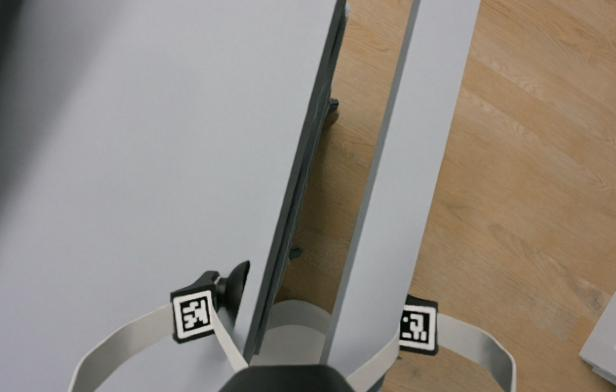

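Request:
move(
  blocking=false,
  r1={"joints":{"gripper_m":0.14}},
)

Request:
wait(
  seconds=2.5,
)

Request:
move(
  blocking=false,
  r1={"joints":{"lift_m":1.06}},
)

Request:
wait(
  seconds=2,
)

Request:
move(
  blocking=false,
  r1={"base":{"translate_m":-0.15,"strafe_m":-0.205},"joints":{"arm_m":0.0}},
)

Request:
wait(
  seconds=3,
)

Request:
move(
  blocking=false,
  r1={"base":{"translate_m":0.44,"strafe_m":-0.27},"joints":{"wrist_roll_rad":1.57}},
)

Request:
wait(
  seconds=4,
)

Request:
move(
  blocking=false,
  r1={"base":{"rotate_rad":1.4}},
)

Request:
wait(
  seconds=3,
  cameras=["r1_head_camera","r1_wrist_camera","r1_head_left_camera"],
)

Scene clock: 774.57 s.
move: r1 moving
r1.base_odometry: x=-1.060 y=+0.956 heading=-0.207
r1.turned_by_wheels: +0.000
r1.turned_by_imu: +0.000
r1.base_tilt: forward=-1.6 right=+1.3
r1.lidar_m: 0.25 0.30 0.59 2.28 2.42 1.93 0.85 0.92 1.35 0.79 1.06 0.25
r1.base_status: not commanded
r1.joint_positions: lift_m=+0.910 arm_m=+0.215 wrist_yaw_rad=+0.000 wrist_pitch_rad=+1.564 wrist_roll_rad=+0.003 gripper_m=+0.012
r1.joint_status: gripper_m moving
r1.measured_speeds: all 0
r1.motor_effort: lift_m=+15(15) arm_m=-3(4) wheel_0=-5(7) wheel_1=+1(2) wheel_2=+1(3)
r1.servo_current: wrist_yaw_rad=33(72) wrist_pitch_rad=52(52) wrist_roll_rad=59(72) gripper_m=46(72)
r1.hand_pose: x=+0.3879 y=-0.0874 z=+0.8001 quat_wxyz=(+0.710, +0.001, +0.705, -0.001) (m; r1's base frame)
r1.wrist_depth_mm: 234 234 234 235 1008 - 1042 / 233 233 234 235 1042 1008 1025 / 234 234 232 232 - 1025 1025 / 232 233 232 1025 - 1025 1042 / 231 231 231 1025 - 1042 1025 / 230 231 185 960 179 1008 1025 / 230 166 230 798 175 1025 1042
r2: as last shown
r2.turned_by_imu: +0.000
r2.base_tilt: forward=-0.6 right=+0.0
r2.lidar_m: 0.53 0.39 3.55 4.38 4.77 2.13 1.38 1.23 1.26 1.13 1.03 0.96
r2.servo_current: wrist_yaw_rad=52(59) wrist_pitch_rad=39(46) wrist_roll_rad=52(59) gripper_m=65(78)
r2.contact_limits: translate_m 0.8
r2.wrist_depth_mm: - - 253 172 237 229 223 / - - 254 171 236 228 224 / - - - 168 237 231 224 / - - - 168 237 231 226 / - - - 169 241 233 227 / - - 256 171 181 233 229 / - - 259 - 242 232 229
pictures: none

Scene clock: 776.43 s.
earlier move: r1 done
r1.base_odometry: x=-1.060 y=+0.956 heading=-0.207
r1.turned_by_wheels: +0.000
r1.turned_by_imu: +0.000
r1.base_tilt: forward=-1.6 right=+1.3
r1.lidar_m: 0.25 0.29 0.55 2.28 2.44 1.91 0.87 0.92 1.35 0.79 1.09 0.28
r1.base_status: not commanded
r1.joint_positions: lift_m=+0.910 arm_m=+0.215 wrist_yaw_rad=+0.000 wrist_pitch_rad=+1.564 wrist_roll_rad=+0.003 gripper_m=+0.140
r1.joint_status: all done
r1.measured_speeds: all 0
r1.motor_effort: lift_m=+13(15) arm_m=-3(4) wheel_0=-6(7) wheel_1=+0(2) wheel_2=+0(3)
r1.servo_current: wrist_yaw_rad=59(72) wrist_pitch_rad=46(52) wrist_roll_rad=46(72) gripper_m=39(98)
r1.hand_pose: x=+0.3879 y=-0.0874 z=+0.8003 quat_wxyz=(+0.709, +0.001, +0.705, -0.001) (m; r1's base frame)
r1.wrist_depth_mm: 235 236 236 236 1025 1025 1025 / 234 235 235 236 - 1008 1025 / 235 235 234 1042 - 1042 1042 / 234 234 234 1042 - 1025 1025 / 233 233 234 1025 - 1008 1025 / 232 234 189 904 186 1042 1025 / 232 231 163 129 1025 991 1025
r2.base_odometry: x=-1.846 y=-0.302 heading=+2.982
r2.turned_by_wheels: +0.000
r2.turned_by_imu: +0.000
r2.base_tilt: forward=-0.6 right=+0.0
r2.lidar_m: 0.52 0.39 3.54 4.37 4.77 2.16 1.37 1.24 1.26 1.13 1.03 1.02
r2.base_status: not commanded
r2.joint_positions: lift_m=+0.870 arm_m=+0.000 wrist_yaw_rad=+0.975 wrist_pitch_rad=+0.001 wrist_roll_rad=+0.000 gripper_m=-0.024
r2.joint_status: not commanded
r2.measured_speeds: all 0
r2.motor_effort: lift_m=+19(19) arm_m=-8(8) wheel_0=+0(1) wheel_1=-8(9) wheel_2=+11(11)
r2.servo_current: wrist_yaw_rad=52(65) wrist_pitch_rad=39(46) wrist_roll_rad=46(59) gripper_m=72(78)
r2.contact_limits: translate_m 0.8
r2.hand_pose: x=+0.4053 y=+0.1897 z=+1.0478 quat_wxyz=(+0.883, +0.000, +0.000, +0.469) (m; r2's base frame)
r2.wrist_depth_mm: - - 252 171 236 228 222 / - - 255 171 236 229 224 / - - - 168 238 230 224 / - - - 168 239 232 226 / - - - 170 240 233 227 / - - 257 171 181 232 229 / - - 260 - 242 232 229
wait: 1.87 of 2.5 s (r1 has come to rest)
pictures: none

Scene clock: 776.93 s.
move: r1 moving
r1.base_odometry: x=-1.060 y=+0.956 heading=-0.207
r1.turned_by_wheels: +0.000
r1.turned_by_imu: +0.000
r1.base_tilt: forward=-1.6 right=+1.2
r1.lidar_m: 0.25 0.29 0.57 2.31 2.43 1.91 0.87 0.91 1.34 0.79 1.08 0.28
r1.base_status: not commanded
r1.joint_positions: lift_m=+0.948 arm_m=+0.215 wrist_yaw_rad=+0.000 wrist_pitch_rad=+1.568 wrist_roll_rad=+0.002 gripper_m=+0.140
r1.joint_status: lift_m moving
r1.measured_speeds: translate_m=+0.000 strafe_m=+0.000 rotate_rad=+0.000 lift_m=+0.146 arm_m=+0.000 wrist_yaw_rad=+0.000 wrist_pitch_rad=+0.000 wrist_roll_rad=+0.000
r1.motor_effort: lift_m=+26(27) arm_m=-4(4) wheel_0=-3(5) wheel_1=+0(1) wheel_2=+0(0)
r1.servo_current: wrist_yaw_rad=39(59) wrist_pitch_rad=39(59) wrist_roll_rad=52(59) gripper_m=52(52)
r1.hand_pose: x=+0.3868 y=-0.0874 z=+0.8374 quat_wxyz=(+0.708, +0.001, +0.706, -0.001) (m; r1's base frame)
r1.wrist_depth_mm: 259 260 260 262 1042 1042 1060 / 260 259 260 260 - 1042 1042 / 263 262 260 1042 - 1042 1060 / 260 260 262 1025 - 1060 1042 / 260 260 259 1025 1060 1042 1042 / 259 198 262 854 192 196 1060 / 262 260 260 144 1042 1042 1042
r2: as last shown
r2.lidar_m: 0.52 0.39 3.54 4.40 4.77 2.13 1.37 1.24 1.25 1.12 1.02 1.00
r2.motor_effort: lift_m=+19(19) arm_m=-8(8) wheel_0=+0(1) wheel_1=-8(8) wheel_2=+10(11)
r2.servo_current: wrist_yaw_rad=46(59) wrist_pitch_rad=39(46) wrist_roll_rad=46(59) gripper_m=78(78)
r2.contact_limits: translate_m 0.8
r2.wrist_depth_mm: - - 254 172 236 228 223 / - - 255 171 236 229 224 / - - - 167 238 230 224 / - - - 169 239 232 226 / - - - 170 241 233 227 / - - 256 171 181 233 229 / - - 259 - 242 233 229
pictures: none

Scene clock: 778.13 s.
earlier move: r1 done
r1.base_odometry: x=-1.060 y=+0.956 heading=-0.207
r1.turned_by_wheels: +0.000
r1.turned_by_imu: +0.000
r1.base_tilt: forward=-1.5 right=+1.3
r1.lidar_m: 0.25 0.27 0.55 2.29 2.43 1.91 0.86 0.90 1.34 0.78 1.08 0.27
r1.base_status: not commanded
r1.joint_positions: lift_m=+1.060 arm_m=+0.215 wrist_yaw_rad=+0.000 wrist_pitch_rad=+1.568 wrist_roll_rad=+0.002 gripper_m=+0.140
r1.joint_status: all done
r1.measured_speeds: all 0
r1.motor_effort: lift_m=+24(27) arm_m=-4(4) wheel_0=-3(5) wheel_1=+0(1) wheel_2=+0(0)
r1.servo_current: wrist_yaw_rad=46(65) wrist_pitch_rad=46(59) wrist_roll_rad=65(72) gripper_m=39(52)
r1.hand_pose: x=+0.3868 y=-0.0874 z=+0.9494 quat_wxyz=(+0.708, +0.001, +0.706, -0.001) (m; r1's base frame)
r1.wrist_depth_mm: 298 377 377 373 1182 1160 1182 / 322 373 377 379 1160 1182 1160 / 357 375 379 375 1160 1138 1160 / 377 375 377 1160 1160 1160 1160 / 377 377 375 1160 1160 1138 1182 / 377 210 377 960 1182 196 1160 / 330 338 377 143 1160 1182 1160
r2.base_odometry: x=-1.846 y=-0.302 heading=+2.982
r2.turned_by_wheels: +0.000
r2.turned_by_imu: +0.000
r2.base_tilt: forward=-0.6 right=+0.0
r2.lidar_m: 0.53 0.39 3.55 4.36 4.77 2.10 1.36 1.24 1.25 1.16 1.04 0.98
r2.base_status: not commanded
r2.joint_positions: lift_m=+0.870 arm_m=+0.000 wrist_yaw_rad=+0.975 wrist_pitch_rad=+0.001 wrist_roll_rad=+0.000 gripper_m=-0.024
r2.joint_status: not commanded
r2.measured_speeds: all 0
r2.motor_effort: lift_m=+19(19) arm_m=-8(8) wheel_0=+0(1) wheel_1=-8(9) wheel_2=+11(11)
r2.servo_current: wrist_yaw_rad=46(59) wrist_pitch_rad=39(46) wrist_roll_rad=52(59) gripper_m=72(78)
r2.contact_limits: translate_m 0.8
r2.hand_pose: x=+0.4053 y=+0.1897 z=+1.0478 quat_wxyz=(+0.883, +0.000, +0.000, +0.469) (m; r2's base frame)
r2.wrist_depth_mm: - - 253 171 236 229 223 / - - 255 171 236 229 224 / - - - 168 238 230 224 / - - - 168 239 233 224 / - - - 170 240 232 226 / - - 257 171 181 233 229 / - - 260 - 242 233 230
wait: 1.20 of 2 s (r1 has come to rest)
pictures: none

Scene clock: 778.63 s.
move: r1 moving
r1.base_odometry: x=-1.083 y=+0.935 heading=-0.206
r1.turned_by_wheels: +0.000
r1.turned_by_imu: +0.000
r1.base_tilt: forward=-1.6 right=+1.2
r1.lidar_m: 0.25 0.29 0.58 2.30 2.41 1.81 0.84 0.92 1.37 0.77 1.00 2.29
r1.base_status: translate_m moving; strafe_m moving
r1.joint_positions: lift_m=+1.060 arm_m=+0.164 wrist_yaw_rad=+0.000 wrist_pitch_rad=+1.568 wrist_roll_rad=+0.002 gripper_m=+0.140
r1.joint_status: arm_m moving
r1.measured_speeds: translate_m=-0.073 strafe_m=-0.099 rotate_rad=+0.003 lift_m=+0.000 arm_m=-0.195 wrist_yaw_rad=+0.000 wrist_pitch_rad=+0.000 wrist_roll_rad=+0.000
r1.motor_effort: lift_m=+24(24) arm_m=-6(7) wheel_0=+7(7) wheel_1=-9(10) wheel_2=+7(7)
r1.servo_current: wrist_yaw_rad=52(65) wrist_pitch_rad=39(46) wrist_roll_rad=39(59) gripper_m=46(46)
r1.hand_pose: x=+0.3360 y=-0.0874 z=+0.9494 quat_wxyz=(+0.708, +0.001, +0.706, -0.001) (m; r1's base frame)
r1.wrist_depth_mm: 357 377 377 375 1160 1160 1138 / 377 375 375 357 1160 1160 1160 / 379 379 375 654 1160 1160 1160 / 377 375 377 1160 1182 1182 1160 / 375 375 375 1160 1182 1182 1160 / 359 197 183 960 1160 196 1098 / 1160 1182 946 143 1138 1160 1138
r2: as last shown
r2.lidar_m: 0.53 0.38 3.54 4.37 4.77 2.13 1.38 1.22 1.24 1.14 1.01 0.99
r2.motor_effort: lift_m=+19(19) arm_m=-7(8) wheel_0=+0(1) wheel_1=-8(9) wheel_2=+10(11)
r2.servo_current: wrist_yaw_rad=46(52) wrist_pitch_rad=46(46) wrist_roll_rad=39(52) gripper_m=72(78)
r2.contact_limits: translate_m 0.8
r2.wrist_depth_mm: - - 254 171 236 228 223 / - - 255 171 236 229 224 / - - - 167 238 230 225 / - - - 168 238 232 225 / - - - 170 240 232 228 / - - 257 171 181 233 229 / - - 259 - 242 233 230
pictures: none

Scene clock: 780.43 s.
earlier move: r1 done
r1.base_odometry: x=-1.248 y=+0.786 heading=-0.206
r1.turned_by_wheels: +0.000
r1.turned_by_imu: -0.002
r1.base_tilt: forward=-1.6 right=+1.3
r1.lidar_m: 0.47 0.39 0.75 2.54 2.45 1.19 0.70 3.97 1.62 0.61 0.67 2.29
r1.base_status: done
r1.joint_positions: lift_m=+1.060 arm_m=+0.000 wrist_yaw_rad=+0.000 wrist_pitch_rad=+1.568 wrist_roll_rad=+0.002 gripper_m=+0.140
r1.joint_status: all done
r1.measured_speeds: all 0
r1.motor_effort: lift_m=+24(24) arm_m=-4(7) wheel_0=+2(9) wheel_1=+0(11) wheel_2=+1(7)
r1.servo_current: wrist_yaw_rad=59(72) wrist_pitch_rad=33(46) wrist_roll_rad=46(59) gripper_m=39(52)
r1.hand_pose: x=+0.1717 y=-0.0874 z=+0.9494 quat_wxyz=(+0.708, +0.001, +0.706, -0.001) (m; r1's base frame)
r1.wrist_depth_mm: 394 654 1160 1160 1138 1138 1182 / 1160 - 1118 1160 1160 1160 1160 / 1160 1138 1160 1182 1160 1160 - / 1182 1160 1182 1138 1138 1182 - / 1138 1160 960 960 1160 1160 1098 / 1160 210 960 960 1160 196 1182 / 1182 1205 1160 144 1182 1160 1182
r2.base_odometry: x=-1.846 y=-0.302 heading=+2.982
r2.turned_by_wheels: +0.000
r2.turned_by_imu: +0.000
r2.base_tilt: forward=-0.7 right=+0.0
r2.lidar_m: 0.53 0.40 3.56 4.38 4.76 2.12 1.37 1.21 1.25 1.13 1.02 0.98
r2.base_status: not commanded
r2.joint_positions: lift_m=+0.870 arm_m=+0.000 wrist_yaw_rad=+0.975 wrist_pitch_rad=+0.001 wrist_roll_rad=+0.000 gripper_m=-0.024
r2.joint_status: not commanded
r2.measured_speeds: all 0
r2.motor_effort: lift_m=+19(19) arm_m=-8(8) wheel_0=+0(1) wheel_1=-8(9) wheel_2=+10(11)
r2.servo_current: wrist_yaw_rad=59(65) wrist_pitch_rad=46(46) wrist_roll_rad=52(59) gripper_m=72(78)
r2.contact_limits: translate_m 0.8
r2.hand_pose: x=+0.4053 y=+0.1897 z=+1.0478 quat_wxyz=(+0.883, +0.000, +0.000, +0.469) (m; r2's base frame)
r2.wrist_depth_mm: - - 253 172 236 228 221 / - - 254 171 236 229 224 / - - - 168 238 230 225 / - - - 169 239 232 226 / - - - 170 240 233 227 / - - 256 171 181 233 229 / - - 258 - 241 232 229
wait: 1.80 of 3 s (r1 has come to rest)
pictures: none

Scene clock: 780.93 s.
move: r1 moving
r1.base_odometry: x=-1.222 y=+0.762 heading=-0.206
r1.turned_by_wheels: +0.000
r1.turned_by_imu: +0.000
r1.base_tilt: forward=-1.6 right=+1.2
r1.lidar_m: 0.48 0.37 0.66 2.54 2.48 1.19 0.73 4.02 1.44 0.56 0.67 2.24
r1.base_status: translate_m moving; strafe_m moving
r1.joint_positions: lift_m=+1.060 arm_m=+0.000 wrist_yaw_rad=+0.000 wrist_pitch_rad=+1.568 wrist_roll_rad=+0.582 gripper_m=+0.140
r1.joint_status: wrist_roll_rad moving
r1.measured_speeds: translate_m=+0.118 strafe_m=-0.072 rotate_rad=+0.003 lift_m=+0.000 arm_m=+0.000 wrist_yaw_rad=+0.000 wrist_pitch_rad=+0.000 wrist_roll_rad=+1.819
r1.motor_effort: lift_m=+24(24) arm_m=-4(4) wheel_0=+10(10) wheel_1=-5(5) wheel_2=-8(9)
r1.servo_current: wrist_yaw_rad=33(65) wrist_pitch_rad=46(46) wrist_roll_rad=98(111) gripper_m=39(46)
r1.hand_pose: x=+0.1717 y=-0.0874 z=+0.9494 quat_wxyz=(+0.678, +0.203, +0.677, -0.203) (m; r1's base frame)
r1.wrist_depth_mm: 676 1160 1160 1138 1160 1182 - / 654 1138 1182 1160 1182 1078 - / 668 1182 1160 1160 1160 1182 1160 / - 1025 1182 1160 1138 1160 1160 / 1160 1138 1160 960 1160 1182 1205 / 1138 210 960 960 931 196 1205 / 1160 1182 1160 144 1160 1160 1182
r2: as last shown
r2.base_tilt: forward=-0.6 right=+0.0
r2.lidar_m: 0.53 0.39 3.54 4.39 4.76 2.13 1.36 1.23 1.24 1.12 1.03 1.02
r2.motor_effort: lift_m=+19(19) arm_m=-8(8) wheel_0=+1(1) wheel_1=-8(9) wheel_2=+10(11)
r2.servo_current: wrist_yaw_rad=52(59) wrist_pitch_rad=39(46) wrist_roll_rad=46(52) gripper_m=72(78)
r2.contact_limits: translate_m 0.8
r2.wrist_depth_mm: - - 253 172 236 229 222 / - - 254 171 237 230 224 / - - - 168 238 231 224 / - - - 169 239 232 226 / - - - 170 240 232 227 / - - 256 171 181 232 229 / - - 259 - 242 233 229
pictures: none

Scene clock: 783.50 s.
earlier move: r1 done
r1.base_odometry: x=-0.873 y=+0.432 heading=-0.206
r1.turned_by_wheels: +0.000
r1.turned_by_imu: -0.001
r1.base_tilt: forward=-1.6 right=+1.3
r1.lidar_m: 1.92 0.40 0.34 0.33 2.96 1.32 1.16 5.06 0.44 0.48 0.72 1.78
r1.base_status: done
r1.joint_positions: lift_m=+1.060 arm_m=+0.000 wrist_yaw_rad=+0.000 wrist_pitch_rad=+1.568 wrist_roll_rad=+1.568 gripper_m=+0.140
r1.joint_status: all done
r1.measured_speeds: all 0
r1.motor_effort: lift_m=+23(24) arm_m=-4(4) wheel_0=+1(12) wheel_1=-2(6) wheel_2=+1(10)
r1.servo_current: wrist_yaw_rad=46(65) wrist_pitch_rad=46(46) wrist_roll_rad=52(111) gripper_m=39(52)
r1.hand_pose: x=+0.1717 y=-0.0874 z=+0.9494 quat_wxyz=(+0.501, +0.500, +0.500, -0.499) (m; r1's base frame)
r1.wrist_depth_mm: 1138 1160 1160 1160 - - - / 1160 1138 1182 1160 1182 - 1182 / 1160 1182 1182 1160 1160 1182 1160 / 1182 1160 1182 1138 960 1160 1160 / 1160 1182 1160 946 976 1182 347 / 1138 209 1138 1182 946 196 1205 / 1138 1182 1182 144 1160 1182 1160
r2.base_odometry: x=-1.846 y=-0.302 heading=+2.982
r2.turned_by_wheels: +0.000
r2.turned_by_imu: +0.000
r2.base_tilt: forward=-0.7 right=+0.1
r2.lidar_m: 0.52 0.39 3.52 4.38 4.78 2.12 1.36 1.23 1.26 1.14 1.03 1.00
r2.base_status: not commanded
r2.joint_positions: lift_m=+0.870 arm_m=+0.000 wrist_yaw_rad=+0.975 wrist_pitch_rad=+0.001 wrist_roll_rad=+0.000 gripper_m=-0.024
r2.joint_status: not commanded
r2.measured_speeds: all 0
r2.motor_effort: lift_m=+19(19) arm_m=-8(8) wheel_0=+0(1) wheel_1=-8(9) wheel_2=+10(11)
r2.servo_current: wrist_yaw_rad=52(65) wrist_pitch_rad=39(46) wrist_roll_rad=52(65) gripper_m=72(78)
r2.contact_limits: translate_m 0.8
r2.hand_pose: x=+0.4053 y=+0.1897 z=+1.0478 quat_wxyz=(+0.883, +0.000, +0.000, +0.469) (m; r2's base frame)
r2.wrist_depth_mm: - - 254 172 236 228 222 / - - 255 171 236 229 224 / - - - 168 238 231 224 / - - - 169 239 232 226 / - - - 170 240 233 227 / - - 257 171 181 233 229 / - - 259 - 242 233 230
wait: 2.57 of 4 s (r1 has come to rest)
pictures: none

Scene clock: 784.00 s.
move: r1 moving
r1.base_odometry: x=-0.873 y=+0.432 heading=-0.027
r1.turned_by_wheels: +0.179
r1.turned_by_imu: +0.180
r1.base_tilt: forward=-1.6 right=+1.3
r1.lidar_m: 2.12 0.37 0.33 0.36 2.93 1.18 3.52 0.43 0.44 0.50 0.98 1.78
r1.base_status: rotate_rad moving
r1.joint_positions: lift_m=+1.060 arm_m=+0.000 wrist_yaw_rad=+0.000 wrist_pitch_rad=+1.568 wrist_roll_rad=+1.568 gripper_m=+0.140
r1.joint_status: not commanded
r1.measured_speeds: translate_m=+0.001 strafe_m=+0.001 rotate_rad=+0.687 lift_m=+0.000 arm_m=+0.000 wrist_yaw_rad=+0.000 wrist_pitch_rad=+0.000 wrist_roll_rad=+0.000
r1.motor_effort: lift_m=+23(23) arm_m=-4(4) wheel_0=-6(9) wheel_1=-8(8) wheel_2=-6(7)
r1.servo_current: wrist_yaw_rad=46(65) wrist_pitch_rad=39(46) wrist_roll_rad=65(65) gripper_m=39(52)
r1.hand_pose: x=+0.1717 y=-0.0874 z=+0.9494 quat_wxyz=(+0.501, +0.500, +0.500, -0.499) (m; r1's base frame)
r1.wrist_depth_mm: 1160 1160 1160 1182 1060 - - / 1138 1138 1138 1160 1160 - - / 1160 1182 1160 1160 1182 1160 1182 / 1160 1138 1160 1138 960 1160 1182 / 1160 1160 1160 976 960 1160 349 / 1138 210 1160 1160 946 197 1160 / 1160 1160 1025 144 1160 1160 1160
r2: as last shown
r2.base_tilt: forward=-0.6 right=+0.0
r2.lidar_m: 0.52 0.38 3.54 4.40 4.76 2.13 1.36 1.23 1.25 1.13 1.01 1.00
r2.motor_effort: lift_m=+19(19) arm_m=-8(8) wheel_0=+0(0) wheel_1=-8(8) wheel_2=+10(11)
r2.servo_current: wrist_yaw_rad=46(59) wrist_pitch_rad=46(46) wrist_roll_rad=52(59) gripper_m=72(78)
r2.contact_limits: translate_m 0.8
r2.wrist_depth_mm: - - 253 171 236 229 223 / - - 254 172 236 229 224 / - - - 168 237 230 224 / - - - 168 239 232 225 / - - - 170 239 232 228 / - - 257 171 181 232 229 / - - 260 - 241 233 230
pictures: none

Scene clock: 785.77 s.
earlier move: r1 done
r1.base_odometry: x=-0.873 y=+0.432 heading=+1.193
r1.turned_by_wheels: +1.220
r1.turned_by_imu: +1.227
r1.base_tilt: forward=-1.6 right=+1.3
r1.lidar_m: 0.35 0.40 2.49 1.15 3.88 0.42 0.44 0.58 1.42 1.86 0.44 0.38
r1.base_status: done
r1.joint_positions: lift_m=+1.060 arm_m=+0.000 wrist_yaw_rad=+0.000 wrist_pitch_rad=+1.568 wrist_roll_rad=+1.568 gripper_m=+0.140
r1.joint_status: not commanded
r1.measured_speeds: all 0
r1.motor_effort: lift_m=+24(24) arm_m=-4(4) wheel_0=-2(10) wheel_1=-3(8) wheel_2=-1(7)
r1.servo_current: wrist_yaw_rad=59(72) wrist_pitch_rad=39(52) wrist_roll_rad=46(65) gripper_m=46(52)
r1.hand_pose: x=+0.1717 y=-0.0874 z=+0.9494 quat_wxyz=(+0.501, +0.500, +0.500, -0.499) (m; r1's base frame)
r1.wrist_depth_mm: - 1160 1160 1138 1160 1160 1160 / 304 559 1160 1160 1160 1160 1182 / - 627 1182 1160 1182 1160 1182 / - 634 1160 1182 960 1160 1098 / 315 654 1160 960 960 960 347 / - 192 1160 1160 960 197 - / - 1182 1182 143 1182 1182 -
r2.base_odometry: x=-1.846 y=-0.302 heading=+2.982
r2.turned_by_wheels: +0.000
r2.turned_by_imu: +0.000
r2.base_tilt: forward=-0.6 right=+0.1
r2.lidar_m: 0.53 0.39 3.56 4.37 4.73 2.14 1.35 1.24 1.24 1.14 1.03 1.01
r2.base_status: not commanded
r2.joint_positions: lift_m=+0.870 arm_m=+0.000 wrist_yaw_rad=+0.975 wrist_pitch_rad=+0.001 wrist_roll_rad=+0.000 gripper_m=-0.024
r2.joint_status: not commanded
r2.measured_speeds: all 0
r2.motor_effort: lift_m=+19(19) arm_m=-8(8) wheel_0=+0(1) wheel_1=-8(9) wheel_2=+10(11)
r2.servo_current: wrist_yaw_rad=59(59) wrist_pitch_rad=39(46) wrist_roll_rad=39(59) gripper_m=72(85)
r2.contact_limits: translate_m 0.8
r2.hand_pose: x=+0.4053 y=+0.1897 z=+1.0478 quat_wxyz=(+0.883, +0.000, +0.000, +0.469) (m; r2's base frame)
r2.wrist_depth_mm: - - 253 172 236 228 222 / - - 255 171 236 229 224 / - - - 168 237 231 225 / - - - 168 239 231 225 / - - - 169 239 232 227 / - - 257 170 181 232 229 / - - 259 - 242 232 229
wait: 1.77 of 3 s (r1 has come to rest)
pictures: r1_head_camera, r1_head_left_camera, r1_wrist_camera
Images, in order (width x height): r1_head_camera 420x560, r1_head_left_camera 420x672, r1_wrist_camera 616x392.

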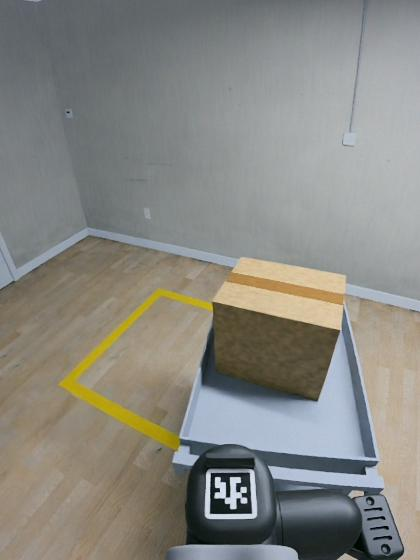

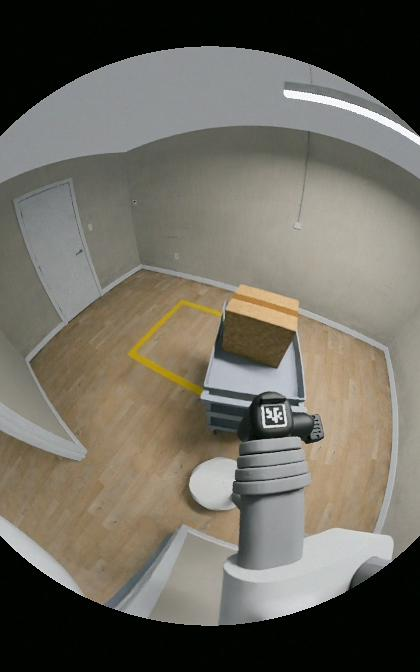

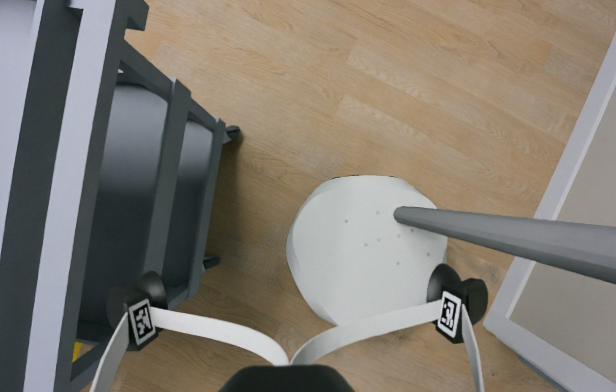

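Request:
move(
  blocking=false,
  r1={"joints":{"arm_m":0.2,"wrist_roll_rad":1.7}},
)

Request:
wait(
  seconds=2,
  cameras=["r1_wrist_camera"],
)

Scene clock: 804.20 s.
move: r1 moving
r1.base_odometry: x=-0.873 y=+0.432 heading=+1.193
r1.turned_by_wheels: +0.000
r1.turned_by_imu: +0.000
r1.base_tilt: forward=-1.5 right=+1.3
r1.lidar_m: 0.35 0.38 2.52 1.15 3.88 0.44 0.45 0.59 1.44 1.84 0.45 0.34
r1.base_status: not commanded
r1.joint_positions: lift_m=+1.060 arm_m=+0.051 wrist_yaw_rad=+0.000 wrist_pitch_rad=+1.568 wrist_roll_rad=+1.698 gripper_m=+0.140
r1.joint_status: arm_m moving; wrist_roll_rad moving
r1.measured_speeds: translate_m=+0.000 strafe_m=+0.000 rotate_rad=+0.000 lift_m=+0.000 arm_m=+0.195 wrist_yaw_rad=+0.000 wrist_pitch_rad=+0.000 wrist_roll_rad=+0.001
r1.motor_effort: lift_m=+23(23) arm_m=+7(7) wheel_0=-2(2) wheel_1=-3(3) wheel_2=-1(1)
r1.servo_current: wrist_yaw_rad=33(65) wrist_pitch_rad=46(46) wrist_roll_rad=46(72) gripper_m=39(46)
r1.hand_pose: x=+0.2224 y=-0.0874 z=+0.9494 quat_wxyz=(+0.468, +0.531, +0.467, -0.530) (m; r1's base frame)
r1.wrist_depth_mm: - 1160 1138 1160 1160 1182 1160 / 375 554 1182 1182 1182 1160 1182 / 373 327 1160 1182 1182 1182 1118 / 377 - 1160 1182 960 699 402 / 373 304 1182 1008 946 1138 1078 / 373 196 946 1182 976 196 1160 / 375 306 1138 144 1160 1160 1182
r2: as last shown
r2.lidar_m: 0.51 0.39 3.57 4.38 4.79 2.12 1.38 1.21 1.27 1.15 1.03 1.01
r2.motor_effort: lift_m=+19(19) arm_m=-8(8) wheel_0=+0(1) wheel_1=-8(8) wheel_2=+10(11)
r2.servo_current: wrist_yaw_rad=46(65) wrist_pitch_rad=39(46) wrist_roll_rad=39(65) gripper_m=78(78)
r2.contact_limits: translate_m 0.8
r2.wrist_depth_mm: - - 253 171 236 228 222 / - - 254 171 237 229 224 / - - - 168 236 230 224 / - - - 168 239 233 225 / - - - 169 240 233 227 / - - 257 171 181 234 229 / - - 260 - 243 232 230
pictures: none

Scene clock: 805.40 s.
earlier move: r1 done
r1.base_odometry: x=-0.873 y=+0.432 heading=+1.193
r1.turned_by_wheels: +0.000
r1.turned_by_imu: +0.000
r1.base_tilt: forward=-1.6 right=+1.3
r1.lidar_m: 0.34 0.39 2.52 1.15 3.90 0.42 0.44 0.59 1.45 1.84 0.46 0.34
r1.base_status: not commanded
r1.joint_positions: lift_m=+1.060 arm_m=+0.200 wrist_yaw_rad=+0.000 wrist_pitch_rad=+1.568 wrist_roll_rad=+1.698 gripper_m=+0.140
r1.joint_status: all done
r1.measured_speeds: all 0
r1.motor_effort: lift_m=+23(24) arm_m=+4(7) wheel_0=-2(2) wheel_1=-3(3) wheel_2=-1(1)
r1.servo_current: wrist_yaw_rad=20(72) wrist_pitch_rad=39(52) wrist_roll_rad=46(72) gripper_m=39(46)
r1.hand_pose: x=+0.3716 y=-0.0874 z=+0.9494 quat_wxyz=(+0.468, +0.531, +0.467, -0.530) (m; r1's base frame)
r1.wrist_depth_mm: 375 375 373 - 1160 1138 1182 / 377 377 375 - 1182 1160 1160 / 368 377 375 1138 1160 1160 1160 / 375 377 377 - 976 960 1160 / 375 375 375 - 960 960 1182 / 377 209 379 1182 960 196 1160 / 375 375 377 143 1205 1138 1182
r2.base_odometry: x=-1.846 y=-0.302 heading=+2.982
r2.turned_by_wheels: +0.000
r2.turned_by_imu: +0.000
r2.base_tilt: forward=-0.7 right=+0.0
r2.lidar_m: 0.51 0.40 3.55 4.37 4.76 2.11 1.36 1.22 1.24 1.15 1.03 1.00
r2.base_status: not commanded
r2.joint_positions: lift_m=+0.870 arm_m=+0.000 wrist_yaw_rad=+0.975 wrist_pitch_rad=+0.001 wrist_roll_rad=+0.000 gripper_m=-0.024
r2.joint_status: not commanded
r2.measured_speeds: all 0
r2.motor_effort: lift_m=+19(19) arm_m=-8(8) wheel_0=+1(1) wheel_1=-8(9) wheel_2=+11(11)
r2.servo_current: wrist_yaw_rad=59(65) wrist_pitch_rad=39(46) wrist_roll_rad=33(65) gripper_m=72(78)
r2.contact_limits: translate_m 0.8
r2.hand_pose: x=+0.4053 y=+0.1897 z=+1.0478 quat_wxyz=(+0.883, +0.000, +0.000, +0.469) (m; r2's base frame)
r2.wrist_depth_mm: - - 253 171 236 229 223 / - - 254 172 236 229 224 / - - - 168 236 230 224 / - - - 168 239 232 225 / - - - 170 240 233 227 / - - 257 171 181 233 229 / - - 260 - 241 233 229
wait: 1.20 of 2 s (r1 has come to rest)
pictures: r1_wrist_camera
Images, in order (width x height): r1_wrist_camera 616x392.

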